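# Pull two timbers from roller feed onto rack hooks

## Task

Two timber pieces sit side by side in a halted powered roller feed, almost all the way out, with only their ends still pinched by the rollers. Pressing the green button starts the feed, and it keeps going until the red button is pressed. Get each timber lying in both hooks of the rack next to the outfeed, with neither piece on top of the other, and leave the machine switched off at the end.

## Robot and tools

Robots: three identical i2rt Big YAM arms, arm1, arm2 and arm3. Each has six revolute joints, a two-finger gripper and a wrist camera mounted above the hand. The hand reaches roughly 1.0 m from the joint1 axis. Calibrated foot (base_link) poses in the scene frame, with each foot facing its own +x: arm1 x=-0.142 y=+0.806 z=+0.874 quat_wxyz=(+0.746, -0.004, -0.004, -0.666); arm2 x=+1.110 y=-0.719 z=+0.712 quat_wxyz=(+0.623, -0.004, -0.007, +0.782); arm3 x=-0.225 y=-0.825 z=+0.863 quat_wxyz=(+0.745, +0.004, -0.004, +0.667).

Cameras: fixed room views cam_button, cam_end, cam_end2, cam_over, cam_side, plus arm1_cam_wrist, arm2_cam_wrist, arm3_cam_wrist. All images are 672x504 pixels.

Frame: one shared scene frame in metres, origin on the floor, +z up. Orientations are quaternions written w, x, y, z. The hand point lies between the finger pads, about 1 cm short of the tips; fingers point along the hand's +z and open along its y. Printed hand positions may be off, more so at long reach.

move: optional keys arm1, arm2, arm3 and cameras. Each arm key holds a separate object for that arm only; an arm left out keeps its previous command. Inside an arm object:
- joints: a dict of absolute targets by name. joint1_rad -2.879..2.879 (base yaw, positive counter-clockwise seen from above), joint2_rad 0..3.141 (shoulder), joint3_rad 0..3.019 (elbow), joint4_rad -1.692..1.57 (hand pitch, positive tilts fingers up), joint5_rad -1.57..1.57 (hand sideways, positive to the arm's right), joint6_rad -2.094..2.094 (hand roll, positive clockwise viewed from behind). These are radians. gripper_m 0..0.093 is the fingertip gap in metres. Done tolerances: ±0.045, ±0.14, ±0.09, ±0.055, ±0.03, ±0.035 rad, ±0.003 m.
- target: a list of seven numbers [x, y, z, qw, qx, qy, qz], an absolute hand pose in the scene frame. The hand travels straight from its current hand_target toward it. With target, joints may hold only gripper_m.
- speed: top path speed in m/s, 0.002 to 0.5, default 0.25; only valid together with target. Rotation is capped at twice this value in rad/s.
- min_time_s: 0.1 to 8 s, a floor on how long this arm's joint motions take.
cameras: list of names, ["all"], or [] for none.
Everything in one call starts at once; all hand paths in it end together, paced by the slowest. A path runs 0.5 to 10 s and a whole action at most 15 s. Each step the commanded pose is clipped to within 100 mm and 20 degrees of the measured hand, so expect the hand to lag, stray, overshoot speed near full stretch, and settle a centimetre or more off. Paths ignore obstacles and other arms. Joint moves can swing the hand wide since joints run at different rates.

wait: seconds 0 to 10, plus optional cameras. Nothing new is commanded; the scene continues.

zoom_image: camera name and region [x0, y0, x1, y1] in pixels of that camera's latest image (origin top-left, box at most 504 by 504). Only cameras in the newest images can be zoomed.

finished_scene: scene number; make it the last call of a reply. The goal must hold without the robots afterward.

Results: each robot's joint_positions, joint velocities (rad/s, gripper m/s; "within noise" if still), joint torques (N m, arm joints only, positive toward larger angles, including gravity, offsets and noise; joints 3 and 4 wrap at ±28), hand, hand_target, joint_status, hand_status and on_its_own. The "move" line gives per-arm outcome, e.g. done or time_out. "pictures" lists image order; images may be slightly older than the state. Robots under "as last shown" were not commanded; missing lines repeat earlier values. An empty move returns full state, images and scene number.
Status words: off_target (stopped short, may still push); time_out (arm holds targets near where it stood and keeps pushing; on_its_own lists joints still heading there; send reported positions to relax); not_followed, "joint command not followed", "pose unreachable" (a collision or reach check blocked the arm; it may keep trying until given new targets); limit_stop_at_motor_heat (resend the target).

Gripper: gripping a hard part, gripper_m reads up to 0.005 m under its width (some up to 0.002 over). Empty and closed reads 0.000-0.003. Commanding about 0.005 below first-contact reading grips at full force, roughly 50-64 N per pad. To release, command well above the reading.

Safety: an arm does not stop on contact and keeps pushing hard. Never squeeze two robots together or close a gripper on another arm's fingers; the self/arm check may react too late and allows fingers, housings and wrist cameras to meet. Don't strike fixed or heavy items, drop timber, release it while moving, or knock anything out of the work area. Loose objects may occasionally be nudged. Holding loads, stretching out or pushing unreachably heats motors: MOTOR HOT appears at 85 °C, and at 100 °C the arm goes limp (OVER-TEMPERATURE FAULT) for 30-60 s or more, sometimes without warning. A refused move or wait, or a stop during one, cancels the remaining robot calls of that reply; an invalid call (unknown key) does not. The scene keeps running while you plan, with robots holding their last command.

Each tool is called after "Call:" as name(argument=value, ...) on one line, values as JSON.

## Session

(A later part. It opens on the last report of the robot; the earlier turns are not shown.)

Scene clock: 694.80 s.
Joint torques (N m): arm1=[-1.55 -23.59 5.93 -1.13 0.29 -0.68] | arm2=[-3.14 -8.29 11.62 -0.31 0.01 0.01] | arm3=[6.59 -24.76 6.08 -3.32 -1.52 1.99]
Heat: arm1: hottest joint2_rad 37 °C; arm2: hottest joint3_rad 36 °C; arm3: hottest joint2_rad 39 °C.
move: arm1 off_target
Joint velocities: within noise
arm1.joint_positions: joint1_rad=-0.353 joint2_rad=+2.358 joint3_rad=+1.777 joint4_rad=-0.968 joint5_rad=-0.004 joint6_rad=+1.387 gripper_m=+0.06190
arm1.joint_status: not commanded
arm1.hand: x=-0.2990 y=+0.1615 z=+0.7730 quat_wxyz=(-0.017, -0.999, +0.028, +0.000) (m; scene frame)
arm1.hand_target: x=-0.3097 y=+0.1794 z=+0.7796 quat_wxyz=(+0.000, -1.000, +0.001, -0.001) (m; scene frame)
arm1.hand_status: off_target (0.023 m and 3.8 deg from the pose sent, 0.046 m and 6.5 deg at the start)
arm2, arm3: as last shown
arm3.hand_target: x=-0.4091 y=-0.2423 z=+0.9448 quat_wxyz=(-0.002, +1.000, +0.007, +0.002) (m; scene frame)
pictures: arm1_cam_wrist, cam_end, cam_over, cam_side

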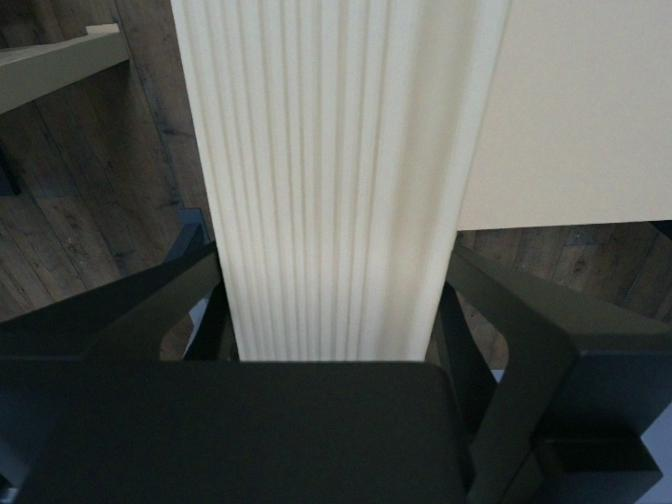

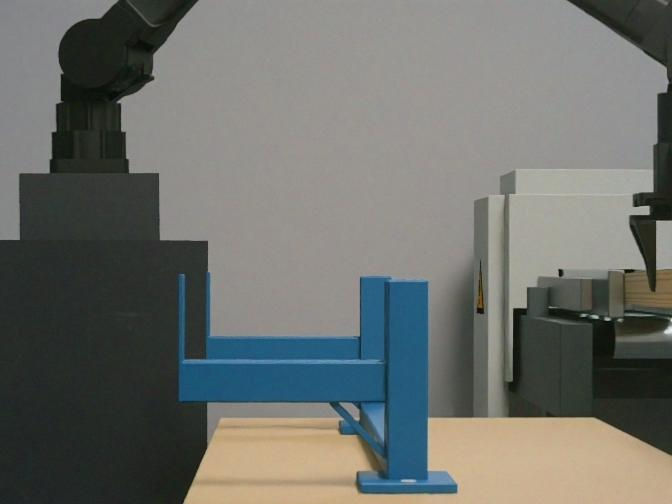

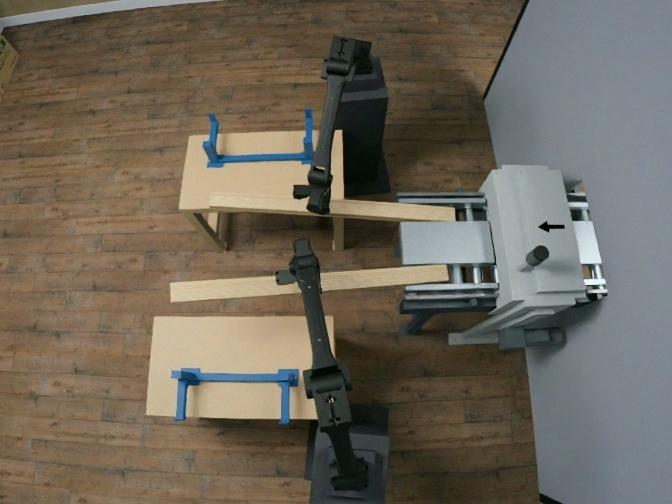

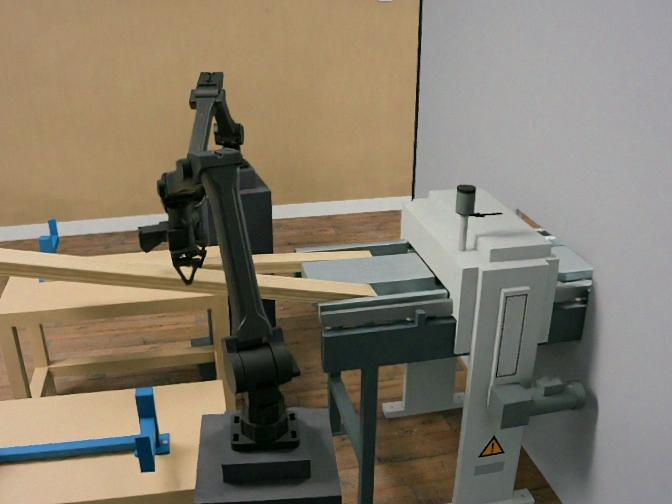

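Call:
move(arm1={"target": [-0.31, 0.18, 0.68, 0, 1, 0, 0], "speed": 0.08}, cameras=["cam_over","cam_side","cam_end","arm1_cam_wrist"])

Scene clock: 707.13 s.
Joint torques (N m): arm1=[-1.14 -20.6 7.21 -0.99 0.62 -0.71] | arm2=[-3.14 -8.35 11.62 -0.31 0.01 0.01] | arm3=[6.59 -24.76 6.06 -3.32 -1.52 2]
Heat: arm1: hottest joint2_rad 37 °C; arm2: hottest joint3_rad 36 °C; arm3: hottest joint2_rad 39 °C.
move: arm1 off_target
Joint velocities: within noise
arm1.joint_positions: joint1_rad=-0.355 joint2_rad=+2.480 joint3_rad=+1.770 joint4_rad=-0.820 joint5_rad=-0.014 joint6_rad=+1.388 gripper_m=+0.06185
arm1.joint_status: not commanded
arm1.hand: x=-0.2983 y=+0.1607 z=+0.6940 quat_wxyz=(-0.028, -0.999, +0.030, -0.003) (m; scene frame)
arm1.hand_target: x=-0.3094 y=+0.1800 z=+0.6804 quat_wxyz=(-0.001, -1.000, +0.001, -0.001) (m; scene frame)
arm1.hand_status: off_target (0.027 m and 4.7 deg from the pose sent, 0.095 m and 3.8 deg at the start)
arm2, arm3: as last shown
pictures: arm1_cam_wrist, cam_end, cam_over, cam_side

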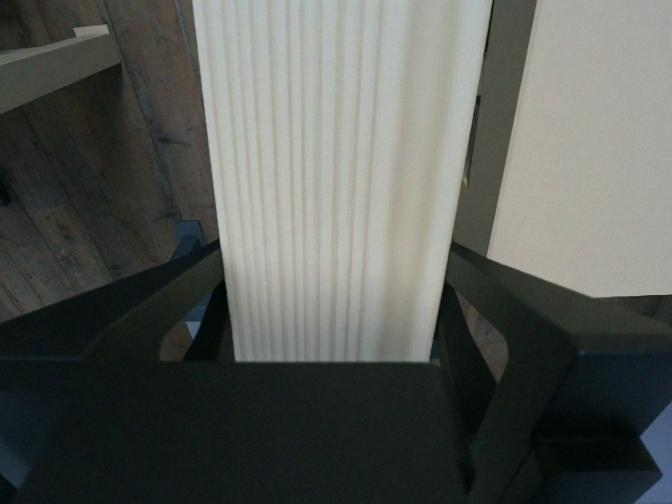

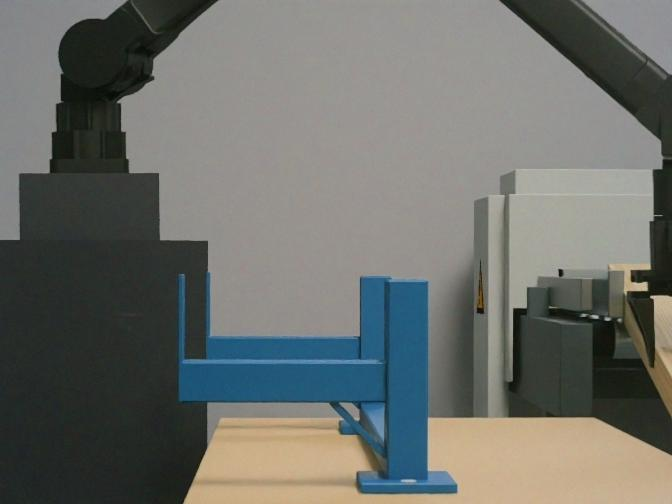

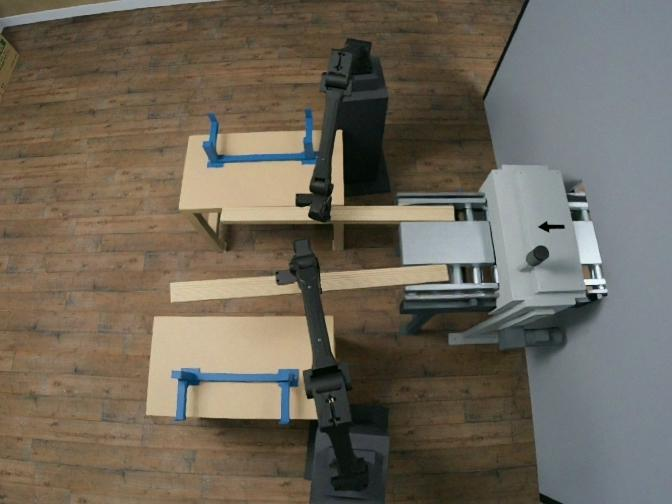

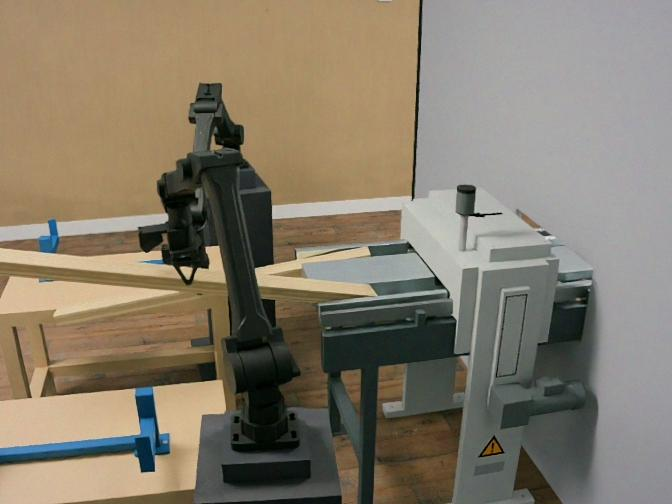

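Call:
move(arm1={"target": [-0.31, 0.17, 0.84, 0, 1, 0, 0], "speed": 0.1}, arm3={"target": [-0.40, -0.17, 1.05, 0, 1, 0, 0], "speed": 0.1}, cameras=["cam_over","cam_side","cam_end2"])

Scene clock: 728.03 s.
Joint torques (N m): arm1=[-0.73 -28.63 9.78 -4.94 0.23 -0.66] | arm2=[-3.19 -8.35 11.62 -0.31 0.01 0.01] | arm3=[-1.96 -23.77 17.09 -0.66 0.01 0.1]
Heat: arm1: hottest joint2_rad 37 °C; arm2: hottest joint3_rad 37 °C; arm3: hottest joint2_rad 39 °C.
move: arm1 off_target; arm3 off_target
Joint velocities: within noise
arm1.joint_positions: joint1_rad=-0.356 joint2_rad=+2.369 joint3_rad=+1.797 joint4_rad=-0.995 joint5_rad=-0.002 joint6_rad=+1.389 gripper_m=+0.06182
arm1.joint_status: not commanded
arm1.hand: x=-0.3010 y=+0.1621 z=+0.7724 quat_wxyz=(-0.008, -1.000, +0.030, -0.001) (m; scene frame)
arm1.hand_target: x=-0.3099 y=+0.1687 z=+0.8352 quat_wxyz=(-0.003, -1.000, +0.001, +0.001) (m; scene frame)
arm1.hand_status: off_target (0.069 m and 3.6 deg from the pose sent, 0.147 m and 4.7 deg at the start)
arm2: as last shown
arm3.joint_positions: joint1_rad=+0.370 joint2_rad=+2.234 joint3_rad=+2.114 joint4_rad=-1.613 joint5_rad=-0.010 joint6_rad=-1.318 gripper_m=+0.06377
arm3.joint_status: not commanded
arm3.hand: x=-0.3923 y=-0.2005 z=+0.9673 quat_wxyz=(+0.073, +0.997, +0.003, +0.016) (m; scene frame)
arm3.hand_target: x=-0.3977 y=-0.1786 z=+1.0494 quat_wxyz=(-0.001, +1.000, +0.000, -0.001) (m; scene frame)
arm3.hand_status: off_target (0.088 m and 8.6 deg from the pose sent, 0.159 m and 6.9 deg at the start; pose on its path clipped on 21 of 80 steps)
pictures: cam_end2, cam_over, cam_side

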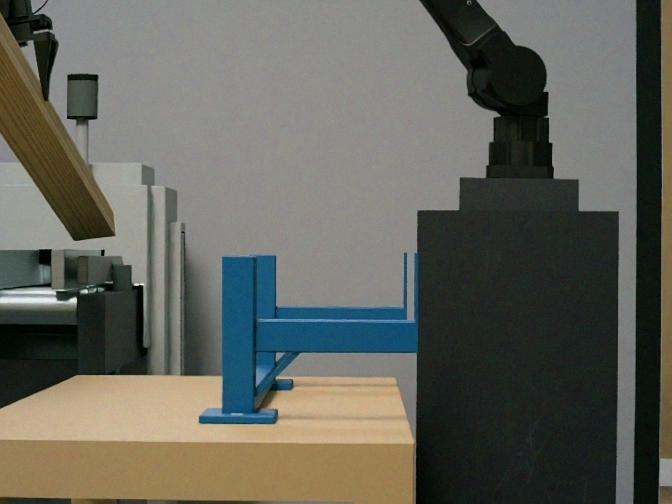

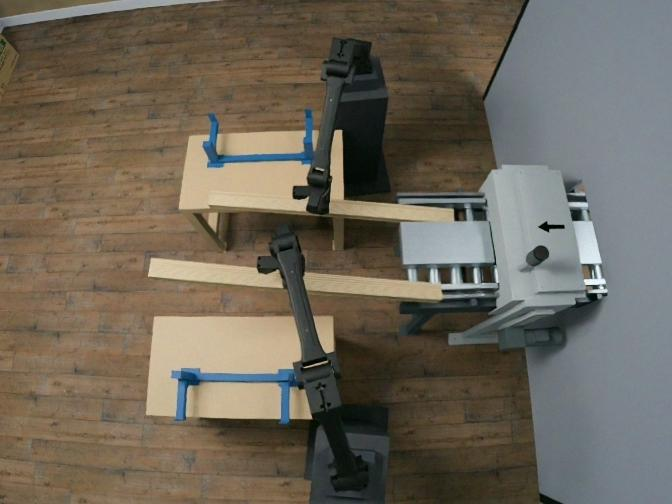

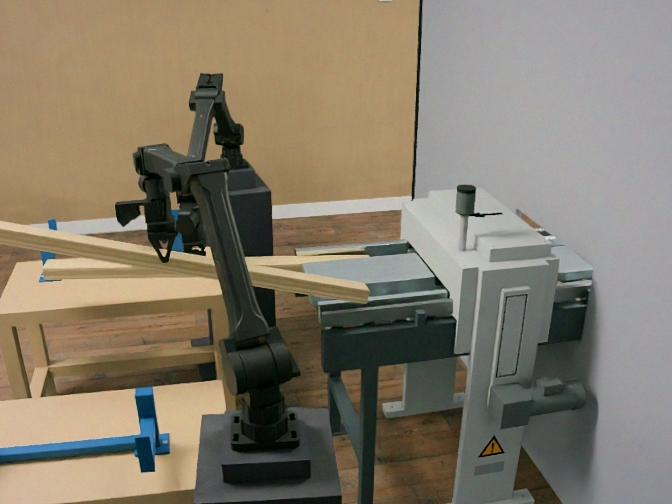

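Call:
move(arm3={"target": [-0.55, -0.40, 1.05, 0, 1, 0, 0], "speed": 0.15})

Call:
move(arm3={"target": [-0.70, -0.58, 1.02, 0, 1, 0, 0], "speed": 0.15}, cameras=["cam_over","cam_side","cam_end2","arm3_cam_wrist"])

Scene clock: 743.40 s.
Joint torques (N m): arm1=[-0.85 -28.92 9.76 -4.88 0.23 -0.64] | arm2=[-3.08 -8.35 11.62 -0.31 0.01 0.01] | arm3=[-2.49 -20.54 10.78 0.23 0.09 0.16]
Heat: arm1: hottest joint2_rad 43 °C; arm2: hottest joint3_rad 38 °C; arm3: hottest joint3_rad 44 °C.
move: arm3 off_target
Joint velocities: within noise
arm1, arm2: as last shown
arm3.joint_positions: joint1_rad=+0.766 joint2_rad=+1.843 joint3_rad=+1.567 joint4_rad=-1.415 joint5_rad=-0.016 joint6_rad=-0.934 gripper_m=+0.06377
arm3.joint_status: not commanded
arm3.hand: x=-0.5476 y=-0.4101 z=+0.9947 quat_wxyz=(+0.046, +0.998, +0.009, +0.030) (m; scene frame)
arm3.hand_target: x=-0.5488 y=-0.4019 z=+1.0485 quat_wxyz=(+0.000, +1.000, +0.000, +0.000) (m; scene frame)
arm3.hand_status: off_target (0.056 m and 6.4 deg from the pose sent, 0.267 m and 8.6 deg at the start)
pictures: none

Scene clock: 745.97 s.
Joint torques (N m): arm1=[-0.79 -28.69 9.73 -4.9 0.24 -0.66] | arm2=[-3.14 -8.35 11.62 -0.31 0.01 0.01] | arm3=[-2.49 -17.14 12.49 0.2 0.05 0.15]
Heat: arm1: hottest joint2_rad 43 °C; arm2: hottest joint3_rad 38 °C; arm3: hottest joint3_rad 44 °C.
move: arm3 off_target
Joint velocities: within noise
arm1, arm2: as last shown
arm3.joint_positions: joint1_rad=+1.206 joint2_rad=+1.809 joint3_rad=+1.481 joint4_rad=-1.341 joint5_rad=-0.017 joint6_rad=-0.493 gripper_m=+0.06377
arm3.joint_status: not commanded
arm3.hand: x=-0.6835 y=-0.5932 z=+0.9781 quat_wxyz=(+0.024, +0.999, +0.008, +0.040) (m; scene frame)
arm3.hand_target: x=-0.6979 y=-0.5812 z=+1.0200 quat_wxyz=(+0.000, +1.000, +0.000, +0.000) (m; scene frame)
arm3.hand_status: off_target (0.047 m and 5.4 deg from the pose sent, 0.230 m and 6.4 deg at the start)
pictures: arm3_cam_wrist, cam_end2, cam_over, cam_side

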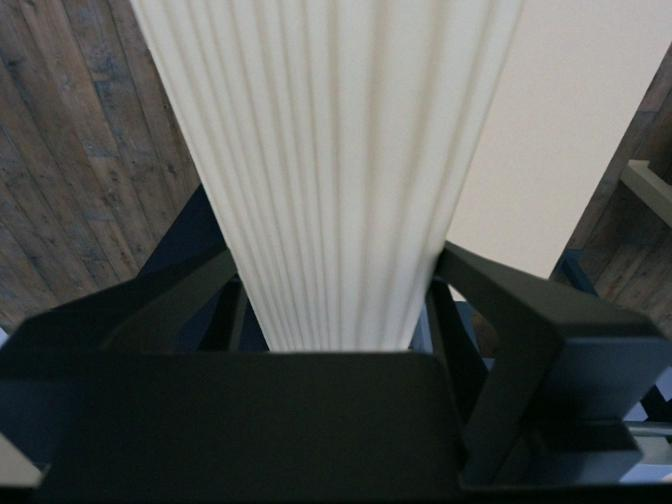

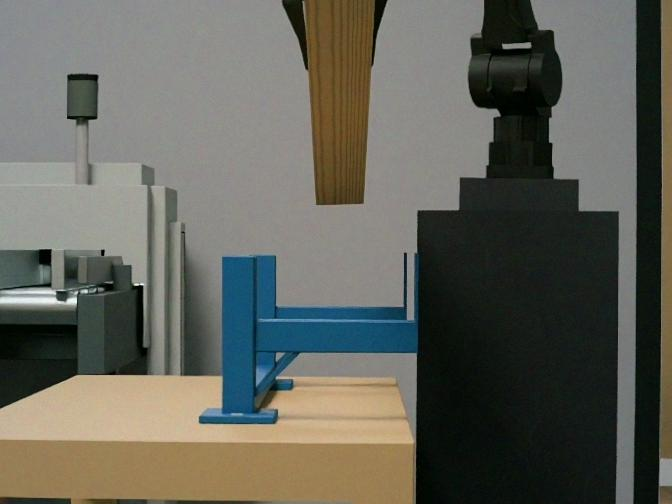

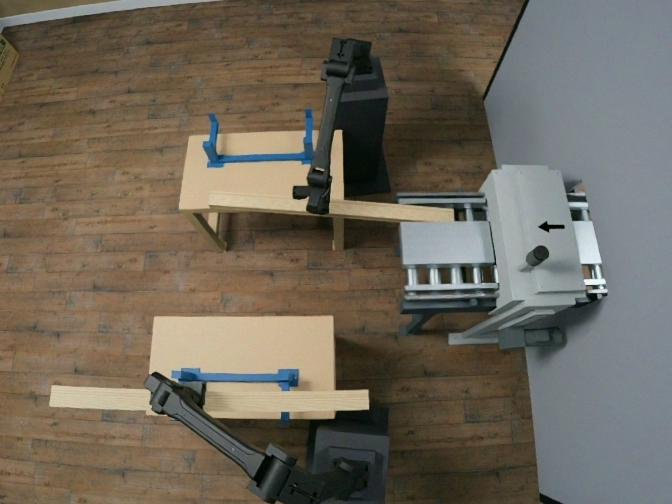

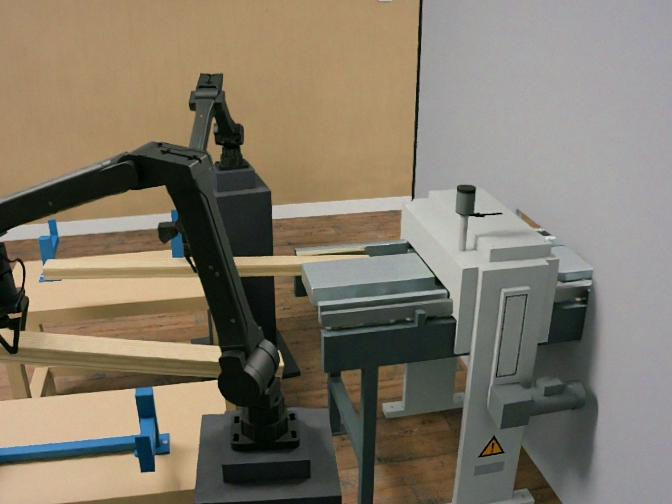

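Call:
move(arm3={"target": [-0.70, -0.57, 0.86, 0, 1, 0, 0], "speed": 0.12}, cameras=["cam_over","cam_side","cam_end2","arm3_cam_wrist"])

Scene clock: 755.73 s.
Joint torques (N m): arm1=[-0.62 -28.63 9.73 -4.88 0.23 -0.65] | arm2=[-3.14 -8.35 11.63 -0.32 0.01 0.01] | arm3=[-2.84 -18.67 8.92 0.29 0 0.01]
Heat: arm1: hottest joint2_rad 45 °C; arm2: hottest joint3_rad 38 °C; arm3: hottest joint3_rad 45 °C.
move: arm3 off_target
Joint velocities: within noise
arm1, arm2: as last shown
arm3.joint_positions: joint1_rad=+1.197 joint2_rad=+1.999 joint3_rad=+1.318 joint4_rad=-0.971 joint5_rad=-0.015 joint6_rad=-0.492 gripper_m=+0.06377
arm3.joint_status: not commanded
arm3.hand: x=-0.6838 y=-0.5853 z=+0.8244 quat_wxyz=(+0.019, +0.999, +0.003, +0.033) (m; scene frame)
arm3.hand_target: x=-0.6990 y=-0.5706 z=+0.8597 quat_wxyz=(+0.000, +1.000, +0.000, +0.000) (m; scene frame)
arm3.hand_status: off_target (0.042 m and 4.4 deg from the pose sent, 0.122 m and 5.4 deg at the start)
pictures: arm3_cam_wrist, cam_end2, cam_over, cam_side

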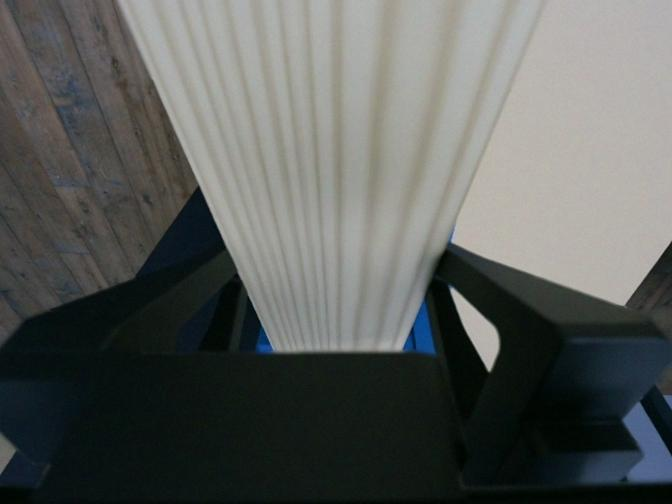

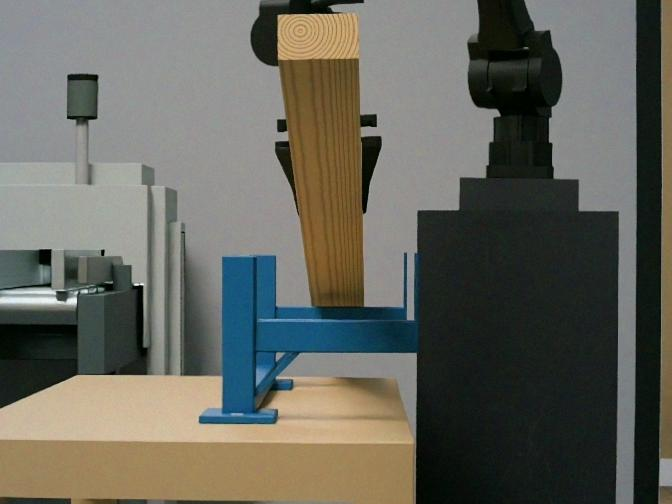

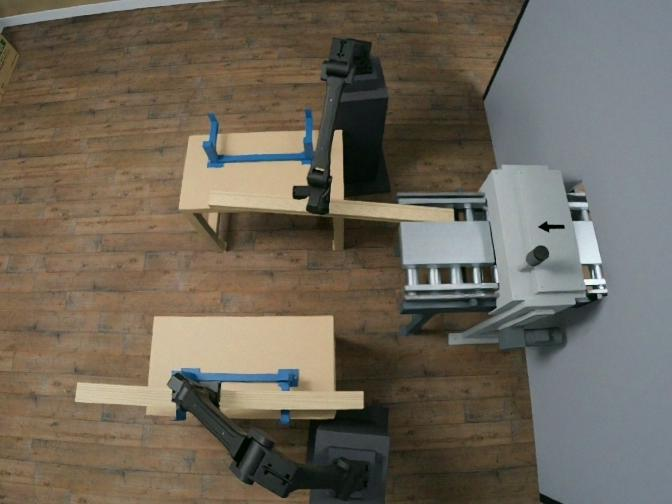

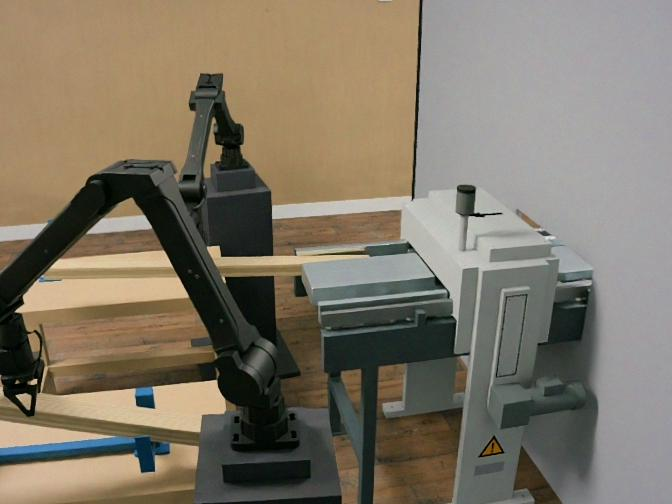

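Call:
move(arm3={"target": [-0.695, -0.57, 0.76, 0, 1, 0, 0], "speed": 0.12})

Call:
move(arm3={"target": [-0.695, -0.57, 0.71, 0, 1, 0, 0], "speed": 0.08}, cameras=["cam_over","cam_side","cam_end2","arm3_cam_wrist"])

Scene clock: 765.33 s.
Joint torques (N m): arm1=[-0.62 -28.81 9.7 -4.9 0.23 -0.64] | arm2=[-3.19 -8.35 11.62 -0.31 0.01 0.01] | arm3=[-2.9 -17.32 6.8 1.1 -0.26 -0.04]
Heat: arm1: hottest joint2_rad 47 °C; arm2: hottest joint3_rad 38 °C; arm3: hottest joint3_rad 44 °C.
move: arm3 off_target
Joint velocities: within noise
arm1: as last shown
arm2.joint_positions: joint1_rad=-0.024 joint2_rad=+1.279 joint3_rad=+1.020 joint4_rad=-1.357 joint5_rad=-0.014 joint6_rad=+0.203 gripper_m=+0.00050
arm2.joint_status: not commanded
arm2.hand: x=+1.0390 y=-0.3909 z=+0.8802 quat_wxyz=(+0.011, +0.706, -0.708, +0.018) (m; scene frame)
arm2.hand_target: x=+1.0392 y=-0.3749 z=+0.8999 quat_wxyz=(+0.000, +0.707, -0.707, +0.000) (m; scene frame)
arm2.hand_status: not commanded
arm3.joint_positions: joint1_rad=+1.196 joint2_rad=+2.136 joint3_rad=+1.277 joint4_rad=-0.775 joint5_rad=-0.007 joint6_rad=-0.490 gripper_m=+0.06376
arm3.joint_status: not commanded
arm3.hand: x=-0.6812 y=-0.5834 z=+0.7428 quat_wxyz=(+0.012, +1.000, +0.002, +0.027) (m; scene frame)
arm3.hand_target: x=-0.6945 y=-0.5702 z=+0.7603 quat_wxyz=(+0.000, +1.000, +0.000, +0.000) (m; scene frame)
arm3.hand_status: off_target (0.026 m and 3.3 deg from the pose sent, 0.067 m and 4.4 deg at the start)
pictures: none

Scene clock: 766.47 s.
Joint torques (N m): arm1=[-0.79 -28.81 9.77 -4.9 0.23 -0.65] | arm2=[-3.14 -8.29 11.62 -0.32 0.01 0.01] | arm3=[-2.9 -10.4 7.16 3.81 -0.27 -0.04]
Heat: arm1: hottest joint2_rad 47 °C; arm2: hottest joint3_rad 38 °C; arm3: hottest joint3_rad 43 °C.
move: arm3 off_target
Joint velocities: within noise
arm1, arm2: as last shown
arm3.joint_positions: joint1_rad=+1.196 joint2_rad=+2.136 joint3_rad=+1.269 joint4_rad=-0.757 joint5_rad=-0.007 joint6_rad=-0.489 gripper_m=+0.06376
arm3.joint_status: not commanded
arm3.hand: x=-0.6813 y=-0.5834 z=+0.7403 quat_wxyz=(+0.009, +1.000, +0.001, +0.022) (m; scene frame)
arm3.hand_target: x=-0.6929 y=-0.5712 z=+0.7125 quat_wxyz=(+0.000, +1.000, +0.000, +0.001) (m; scene frame)
arm3.hand_status: off_target (0.036 m and 2.8 deg from the pose sent, 0.038 m and 3.3 deg at the start)
pictures: arm3_cam_wrist, cam_end2, cam_over, cam_side

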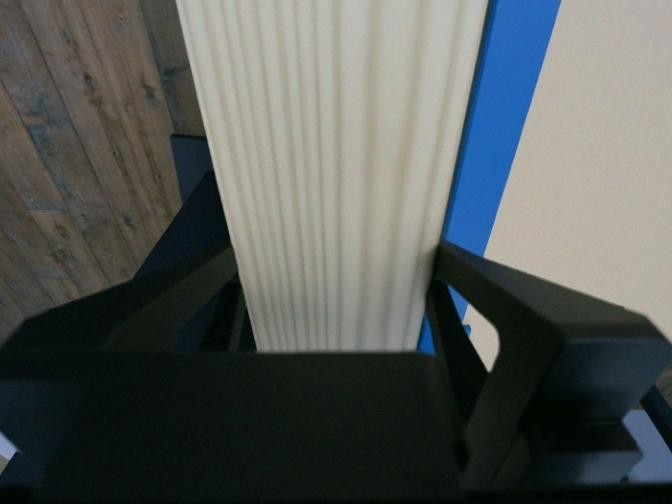

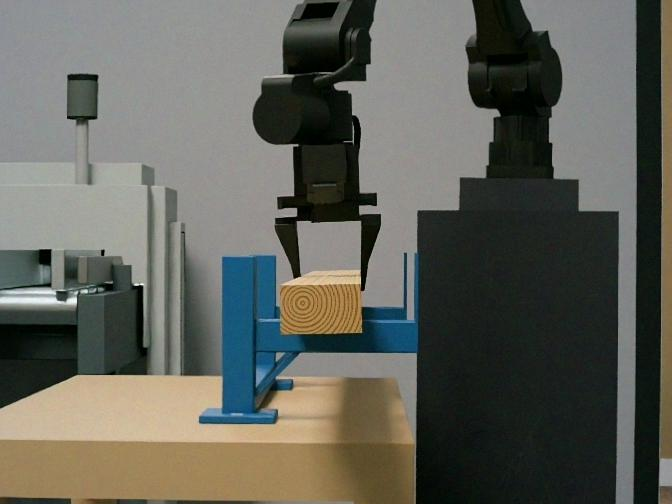

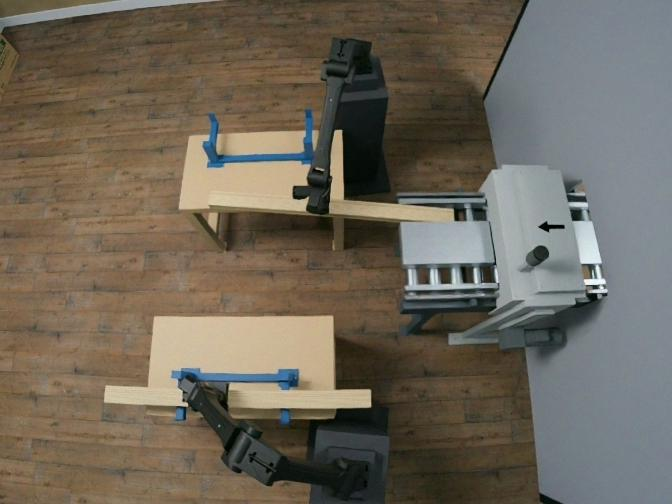

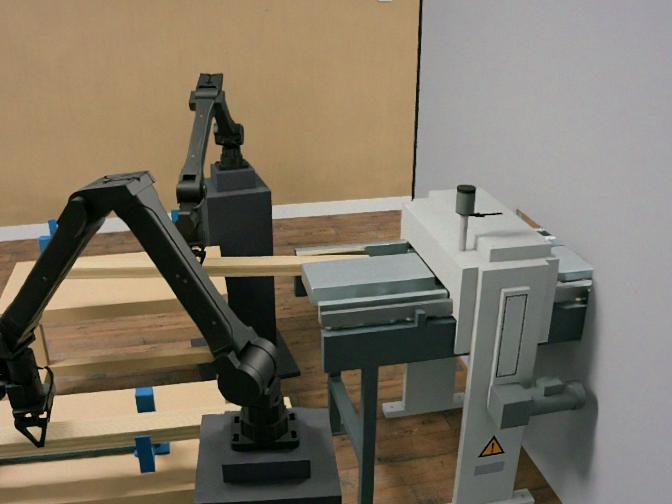

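Call:
move(arm3={"joints": {"gripper_m": 0.093}}, arm1={"target": [-0.34, 0.17, 0.95, 0, 1, 0, 0], "speed": 0.12})

Call:
move(arm3={"target": [-0.68, -0.583, 0.95, 0, 1, 0, 0], "speed": 0.12}, arm1={"target": [-0.40, 0.17, 1.05, 0, 1, 0, 0], "speed": 0.12}, cameras=["cam_over","cam_side","cam_end","cam_end2"])

Scene clock: 774.33 s.
Joint torques (N m): arm1=[-4.07 -30.45 13.23 -4.38 0.72 -1.03] | arm2=[-3.14 -8.35 11.63 -0.31 0.01 0.01] | arm3=[-2.84 -14.51 6.79 0.96 -0.18 -0.04]
Heat: arm1: hottest joint2_rad 47 °C; arm2: hottest joint3_rad 38 °C; arm3: hottest joint3_rad 42 °C.
move: arm1 off_target; arm3 done
Joint velocities: within noise
arm1.joint_positions: joint1_rad=-0.356 joint2_rad=+2.297 joint3_rad=+1.889 joint4_rad=-1.213 joint5_rad=-0.011 joint6_rad=+1.398 gripper_m=+0.06182
arm1.joint_status: not commanded
arm1.hand: x=-0.2996 y=+0.1627 z=+0.8509 quat_wxyz=(+0.017, -0.999, +0.035, -0.011) (m; scene frame)
arm1.hand_target: x=-0.3350 y=+0.1703 z=+0.9367 quat_wxyz=(-0.003, -1.000, +0.003, +0.003) (m; scene frame)
arm1.hand_status: off_target (0.107 m and 4.6 deg from the pose sent, 0.182 m and 3.6 deg at the start; pose on its path clipped on 60 of 70 steps)
arm2: as last shown
arm3.joint_positions: joint1_rad=+1.195 joint2_rad=+2.188 joint3_rad=+1.270 joint4_rad=-0.675 joint5_rad=-0.010 joint6_rad=-0.489 gripper_m=+0.09296
arm3.joint_status: all done
arm3.hand: x=-0.6873 y=-0.5799 z=+0.7141 quat_wxyz=(+0.003, +1.000, +0.001, +0.008) (m; scene frame)
arm3.hand_target: x=-0.6927 y=-0.5713 z=+0.7125 quat_wxyz=(+0.000, +1.000, +0.000, +0.001) (m; scene frame)
arm3.hand_status: not commanded
pictures: none

Scene clock: 777.07 s.
Joint torques (N m): arm1=[-4.66 -29.22 14.35 -3.88 0.83 -1.15] | arm2=[-3.19 -8.35 11.62 -0.31 0.01 0.01] | arm3=[-2.49 -13.16 11.18 0.32 -0.19 0]
Heat: arm1: hottest joint2_rad 46 °C; arm2: hottest joint3_rad 38 °C; arm3: hottest joint3_rad 41 °C.
move: arm1 off_target; arm3 off_target
Joint velocities: within noise
arm1.joint_positions: joint1_rad=-0.359 joint2_rad=+2.294 joint3_rad=+1.921 joint4_rad=-1.261 joint5_rad=-0.011 joint6_rad=+1.400 gripper_m=+0.06182
arm1.joint_status: not commanded
arm1.hand: x=-0.3021 y=+0.1624 z=+0.8643 quat_wxyz=(+0.024, -0.999, +0.038, -0.013) (m; scene frame)
arm1.hand_target: x=-0.3459 y=+0.1682 z=+0.9474 quat_wxyz=(-0.003, -1.000, +0.004, +0.004) (m; scene frame)
arm1.hand_status: off_target (0.210 m and 5.3 deg from the pose sent, 0.223 m and 4.6 deg at the start; pose on its path clipped on 79 of 82 steps)
arm2: as last shown
arm3.joint_positions: joint1_rad=+1.195 joint2_rad=+1.779 joint3_rad=+1.320 joint4_rad=-1.151 joint5_rad=-0.010 joint6_rad=-0.489 gripper_m=+0.09296
arm3.joint_status: not commanded
arm3.hand: x=-0.6668 y=-0.5936 z=+0.9352 quat_wxyz=(+0.007, +1.000, +0.001, +0.016) (m; scene frame)
arm3.hand_target: x=-0.6793 y=-0.5834 z=+0.9502 quat_wxyz=(+0.000, +1.000, +0.000, +0.000) (m; scene frame)
arm3.hand_status: off_target (0.022 m and 2.0 deg from the pose sent, 0.236 m and 1.0 deg at the start)
pictures: cam_end, cam_end2, cam_over, cam_side

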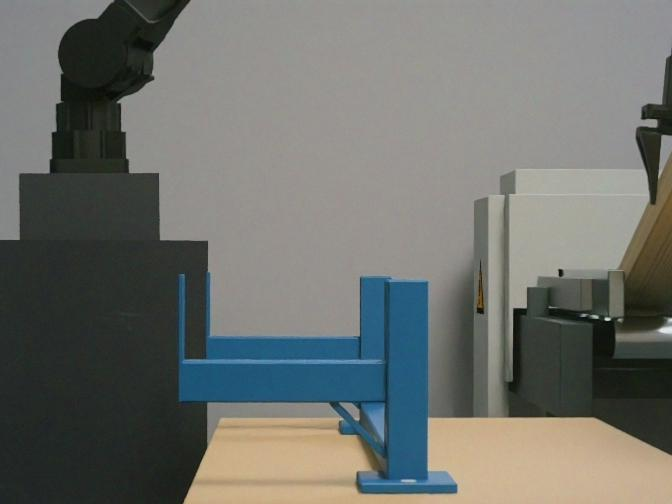

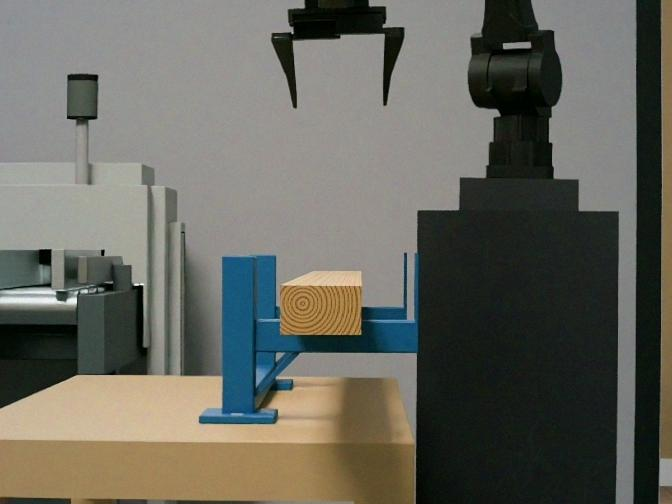

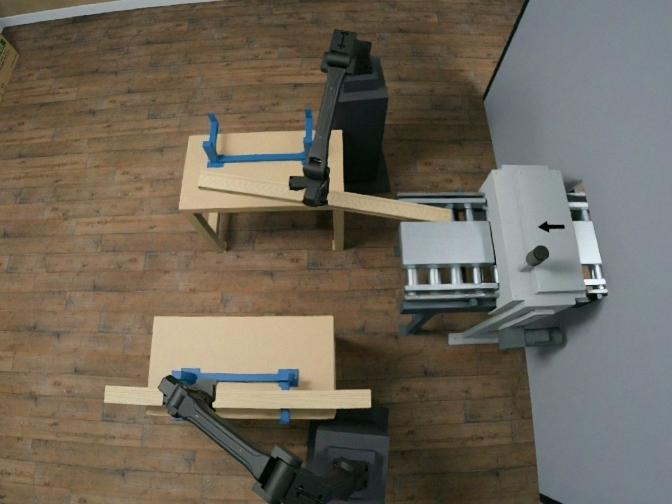

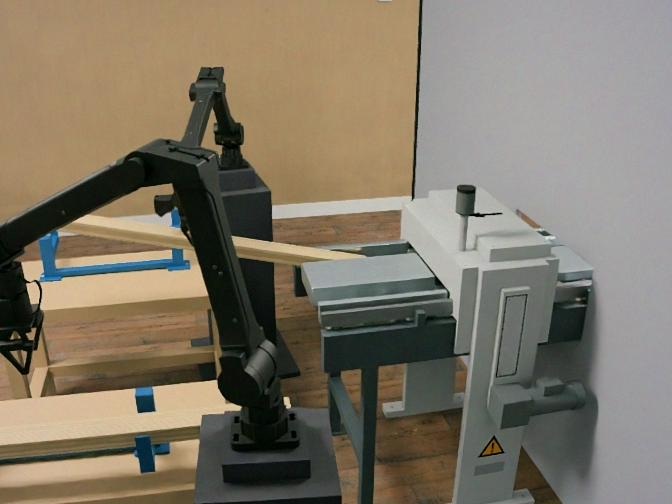

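Call:
move(arm1={"target": [-0.36, 0.17, 1.1, 0, 1, 0, 0], "speed": 0.12})

Call:
move(arm1={"target": [-0.36, 0.19, 1.1, 0, 1, 0, 0], "speed": 0.12}, cameras=["cam_over","cam_side"])

Scene clock: 790.63 s.
Joint torques (N m): arm1=[-2.43 -30.62 13.45 -4.49 0.72 -0.91] | arm2=[-3.14 -8.35 11.62 -0.32 0.02 0.01] | arm3=[-2.55 -13.22 11.18 0.25 -0.19 0]
Heat: arm1: hottest joint2_rad 44 °C; arm2: hottest joint3_rad 38 °C; arm3: hottest joint3_rad 40 °C.
move: arm1 off_target
Joint velocities: within noise
arm1.joint_positions: joint1_rad=-0.359 joint2_rad=+2.293 joint3_rad=+1.921 joint4_rad=-1.263 joint5_rad=-0.010 joint6_rad=+1.402 gripper_m=+0.06182
arm1.joint_status: not commanded
arm1.hand: x=-0.3018 y=+0.1626 z=+0.8647 quat_wxyz=(+0.024, -0.999, +0.039, -0.012) (m; scene frame)
arm1.hand_target: x=-0.3243 y=+0.1667 z=+0.9551 quat_wxyz=(-0.003, -1.000, +0.002, +0.003) (m; scene frame)
arm1.hand_status: off_target (0.243 m and 5.4 deg from the pose sent, 0.243 m and 5.3 deg at the start; pose on its path clipped on 52 of 54 steps)
arm2, arm3: as last shown
arm3.hand_target: x=-0.6794 y=-0.5834 z=+0.9502 quat_wxyz=(+0.000, +1.000, +0.000, +0.000) (m; scene frame)
pictures: none

Scene clock: 792.43 s.
Joint torques (N m): arm1=[-2.84 -30.45 13.01 -4.7 0.59 -1.04] | arm2=[-3.14 -8.41 11.62 -0.31 0.01 0.01] | arm3=[-2.55 -13.1 11.19 0.25 -0.19 0]
Heat: arm1: hottest joint2_rad 44 °C; arm2: hottest joint3_rad 38 °C; arm3: hottest joint3_rad 40 °C.
move: arm1 off_target
Joint velocities: within noise
arm1.joint_positions: joint1_rad=-0.358 joint2_rad=+2.254 joint3_rad=+1.921 joint4_rad=-1.293 joint5_rad=-0.007 joint6_rad=+1.410 gripper_m=+0.06182
arm1.joint_status: not commanded
arm1.hand: x=-0.3017 y=+0.1650 z=+0.8902 quat_wxyz=(+0.020, -0.999, +0.042, -0.010) (m; scene frame)
arm1.hand_target: x=-0.3265 y=+0.1766 z=+0.9789 quat_wxyz=(-0.003, -1.000, +0.003, +0.003) (m; scene frame)
arm1.hand_status: off_target (0.219 m and 5.5 deg from the pose sent, 0.244 m and 5.4 deg at the start; pose on its path clipped on 52 of 54 steps)
arm2, arm3: as last shown
pictures: cam_over, cam_side

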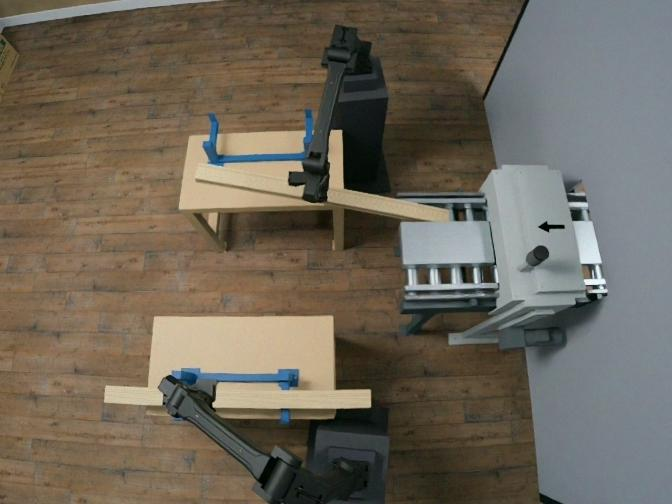

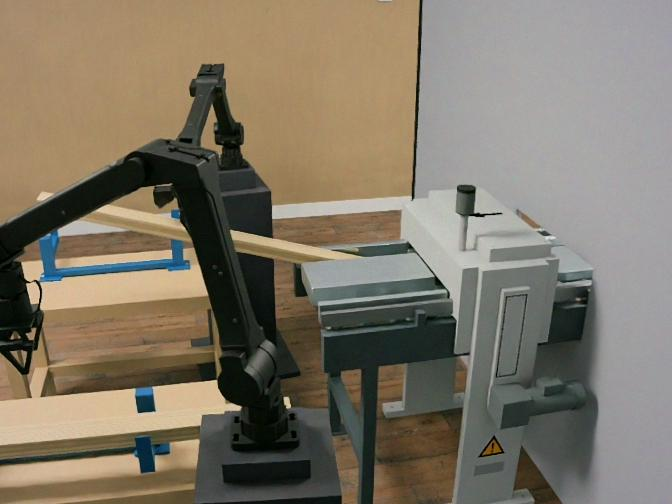

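Call:
move(arm1={"joints": {"joint2_rad": 2.05, "joint3_rad": 2.05, "joint4_rad": -1.5}, "min_time_s": 2}, cameras=["cam_over","cam_side"])

Scene clock: 800.07 s.
Joint torques (N m): arm1=[1.49 -28.1 17.5 -1.76 0.18 -0.9] | arm2=[-3.14 -8.35 11.62 -0.31 0.01 0.01] | arm3=[-2.49 -13.16 11.19 0.25 -0.19 0]
Heat: arm1: hottest joint2_rad 45 °C; arm2: hottest joint3_rad 39 °C; arm3: hottest joint3_rad 40 °C.
move: arm1 done
Joint velocities: within noise
arm1.joint_positions: joint1_rad=-0.405 joint2_rad=+2.146 joint3_rad=+1.965 joint4_rad=-1.461 joint5_rad=+0.005 joint6_rad=+1.395 gripper_m=+0.06182
arm1.joint_status: all done
arm1.hand: x=-0.3279 y=+0.1921 z=+0.9764 quat_wxyz=(+0.029, -0.998, +0.058, -0.007) (m; scene frame)
arm1.hand_target: x=-0.3263 y=+0.1788 z=+1.0690 quat_wxyz=(-0.039, -0.999, +0.003, +0.013) (m; scene frame)
arm1.hand_status: not commanded
arm2, arm3: as last shown
pictures: cam_over, cam_side

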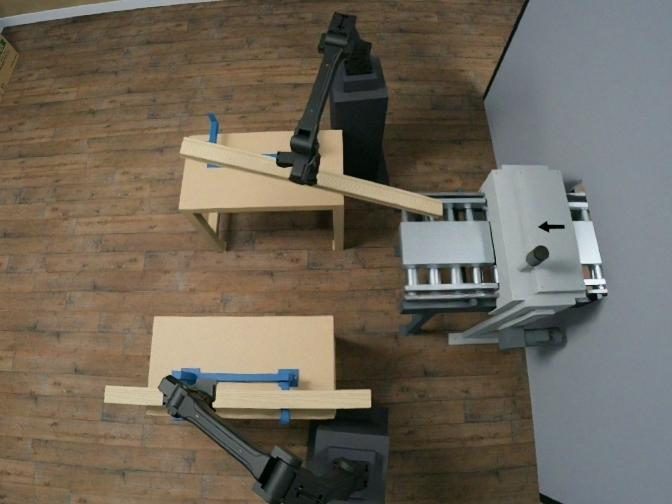

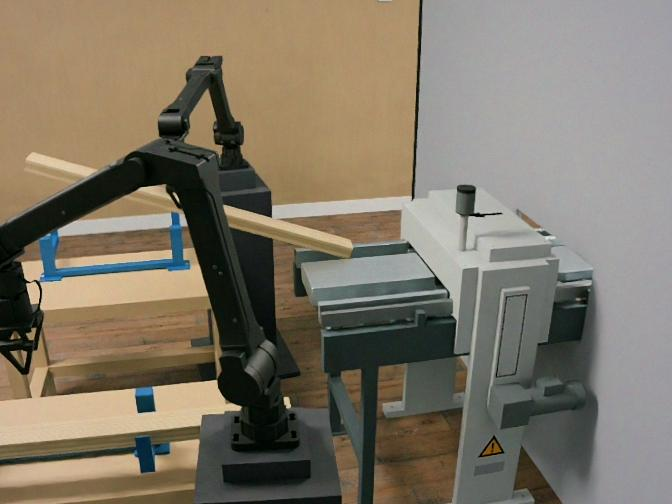

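Call:
move(arm1={"target": [-0.50, 0.38, 1.08, 0, 1, 0, 0], "speed": 0.15})

Call:
move(arm1={"target": [-0.68, 0.555, 1.04, 0, 1, 0, 0], "speed": 0.15}, cameras=["cam_over","cam_side","cam_end"])

Scene clock: 810.27 s.
Joint torques (N m): arm1=[0.85 -24.06 13.09 -1.11 -0.3 -0.08] | arm2=[-3.14 -8.35 11.62 -0.32 0.02 0.01] | arm3=[-2.49 -13.1 11.18 0.25 -0.19 0]
Heat: arm1: hottest joint2_rad 46 °C; arm2: hottest joint3_rad 39 °C; arm3: hottest joint3_rad 39 °C.
move: arm1 off_target
Joint velocities: within noise
arm1.joint_positions: joint1_rad=-0.809 joint2_rad=+1.897 joint3_rad=+1.684 joint4_rad=-1.463 joint5_rad=+0.017 joint6_rad=+0.889 gripper_m=+0.06182
arm1.joint_status: not commanded
arm1.hand: x=-0.5002 y=+0.3847 z=+1.0183 quat_wxyz=(+0.040, -0.999, +0.006, -0.028) (m; scene frame)
arm1.hand_target: x=-0.4987 y=+0.3818 z=+1.0778 quat_wxyz=(+0.000, -1.000, +0.000, +0.000) (m; scene frame)
arm1.hand_status: off_target (0.062 m and 5.7 deg from the pose sent, 0.275 m and 7.5 deg at the start)
arm2, arm3: as last shown
pictures: none

Scene clock: 812.83 s.
Joint torques (N m): arm1=[1.08 -21.66 17.78 -0.5 -0.23 -0.09] | arm2=[-3.14 -8.35 11.62 -0.31 0.01 0.01] | arm3=[-2.55 -13.22 11.18 0.27 -0.19 0]
Heat: arm1: hottest joint2_rad 46 °C; arm2: hottest joint3_rad 39 °C; arm3: hottest joint3_rad 39 °C.
move: arm1 off_target
Joint velocities: within noise
arm1.joint_positions: joint1_rad=-1.242 joint2_rad=+1.957 joint3_rad=+1.683 joint4_rad=-1.425 joint5_rad=+0.018 joint6_rad=+0.455 gripper_m=+0.06182
arm1.joint_status: not commanded
arm1.hand: x=-0.6526 y=+0.5703 z=+0.9824 quat_wxyz=(+0.030, -0.998, +0.006, -0.055) (m; scene frame)
arm1.hand_target: x=-0.6755 y=+0.5573 z=+1.0404 quat_wxyz=(+0.000, -1.000, +0.000, +0.001) (m; scene frame)
arm1.hand_status: off_target (0.066 m and 7.2 deg from the pose sent, 0.249 m and 5.7 deg at the start)
arm2.joint_positions: joint1_rad=-0.024 joint2_rad=+1.279 joint3_rad=+1.020 joint4_rad=-1.357 joint5_rad=-0.014 joint6_rad=+0.203 gripper_m=+0.00050
arm2.joint_status: not commanded
arm2.hand: x=+1.0390 y=-0.3909 z=+0.8802 quat_wxyz=(+0.011, +0.706, -0.708, +0.018) (m; scene frame)
arm2.hand_target: x=+1.0392 y=-0.3749 z=+0.8999 quat_wxyz=(+0.000, +0.707, -0.707, +0.000) (m; scene frame)
arm2.hand_status: not commanded
arm3: as last shown
pictures: cam_end, cam_over, cam_side

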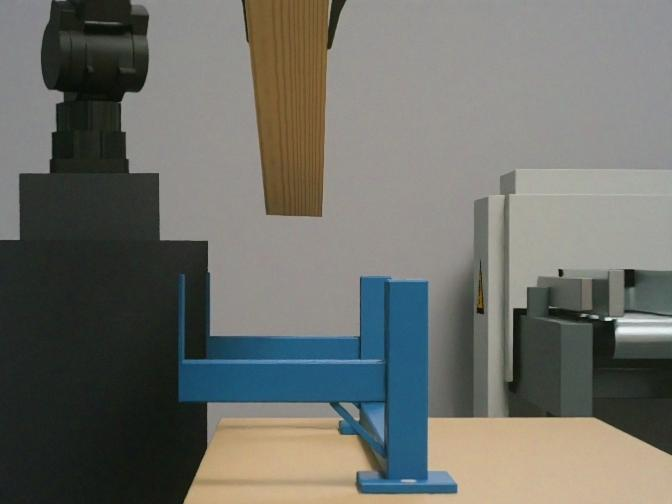

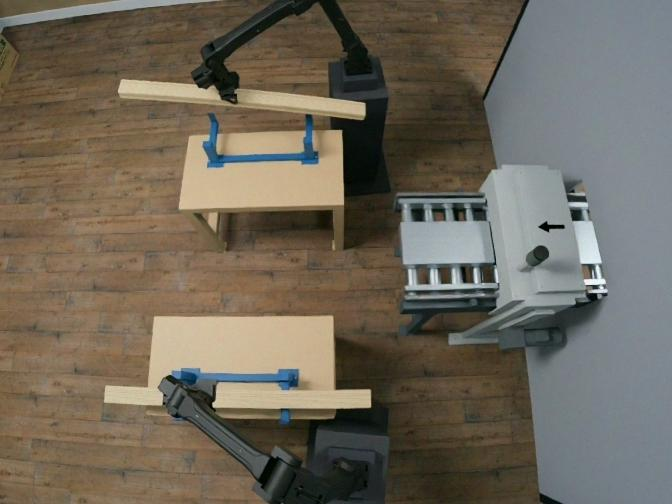

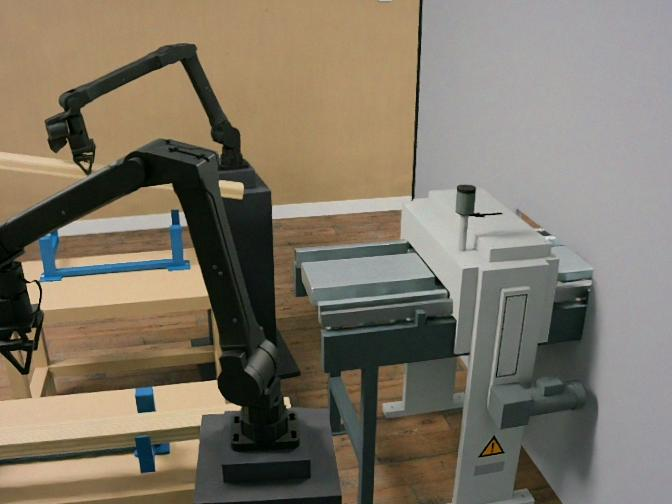

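Call:
move(arm1={"target": [-0.67, 0.55, 0.86, 0, 1, 0, 0], "speed": 0.12}, cameras=["cam_over","cam_end"])

Scene clock: 822.17 s.
Joint torques (N m): arm1=[1.44 -21.77 10.86 0.13 -0.05 0.02] | arm2=[-3.14 -8.29 11.62 -0.31 0.01 0.01] | arm3=[-2.55 -13.1 11.18 0.25 -0.19 0]
Heat: arm1: hottest joint2_rad 43 °C; arm2: hottest joint3_rad 39 °C; arm3: hottest joint3_rad 39 °C.
move: arm1 off_target
Joint velocities: within noise
arm1.joint_positions: joint1_rad=-1.238 joint2_rad=+2.116 joint3_rad=+1.483 joint4_rad=-1.027 joint5_rad=+0.011 joint6_rad=+0.454 gripper_m=+0.06182
arm1.joint_status: not commanded
arm1.hand: x=-0.6499 y=+0.5654 z=+0.8220 quat_wxyz=(+0.019, -0.999, +0.003, -0.038) (m; scene frame)
arm1.hand_target: x=-0.6685 y=+0.5506 z=+0.8602 quat_wxyz=(+0.000, -1.000, +0.000, +0.000) (m; scene frame)
arm1.hand_status: off_target (0.046 m and 4.9 deg from the pose sent, 0.125 m and 7.2 deg at the start)
arm2, arm3: as last shown
pictures: cam_end, cam_over

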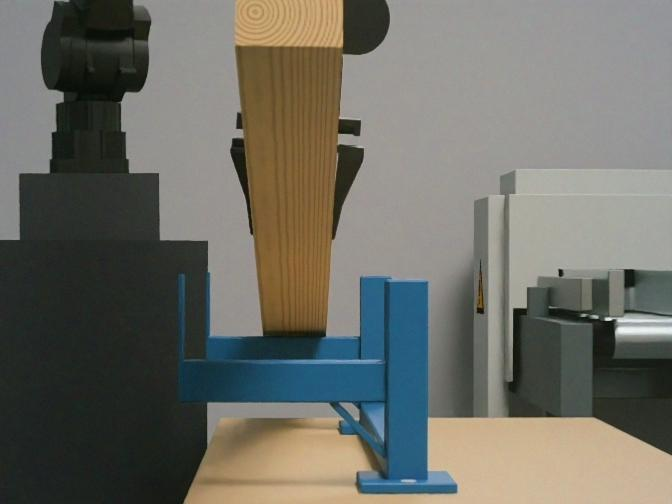

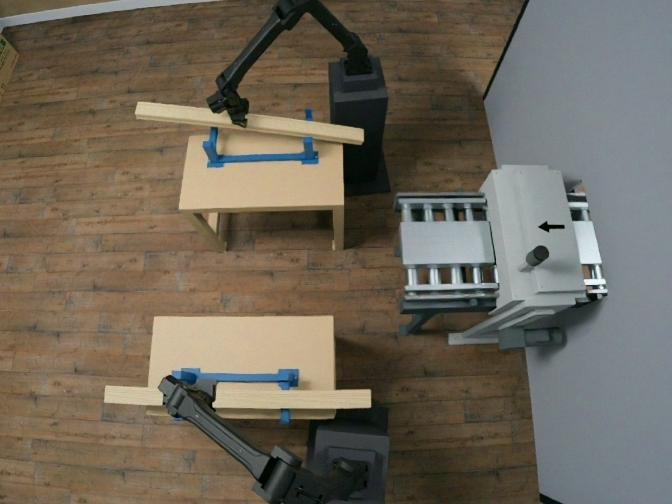

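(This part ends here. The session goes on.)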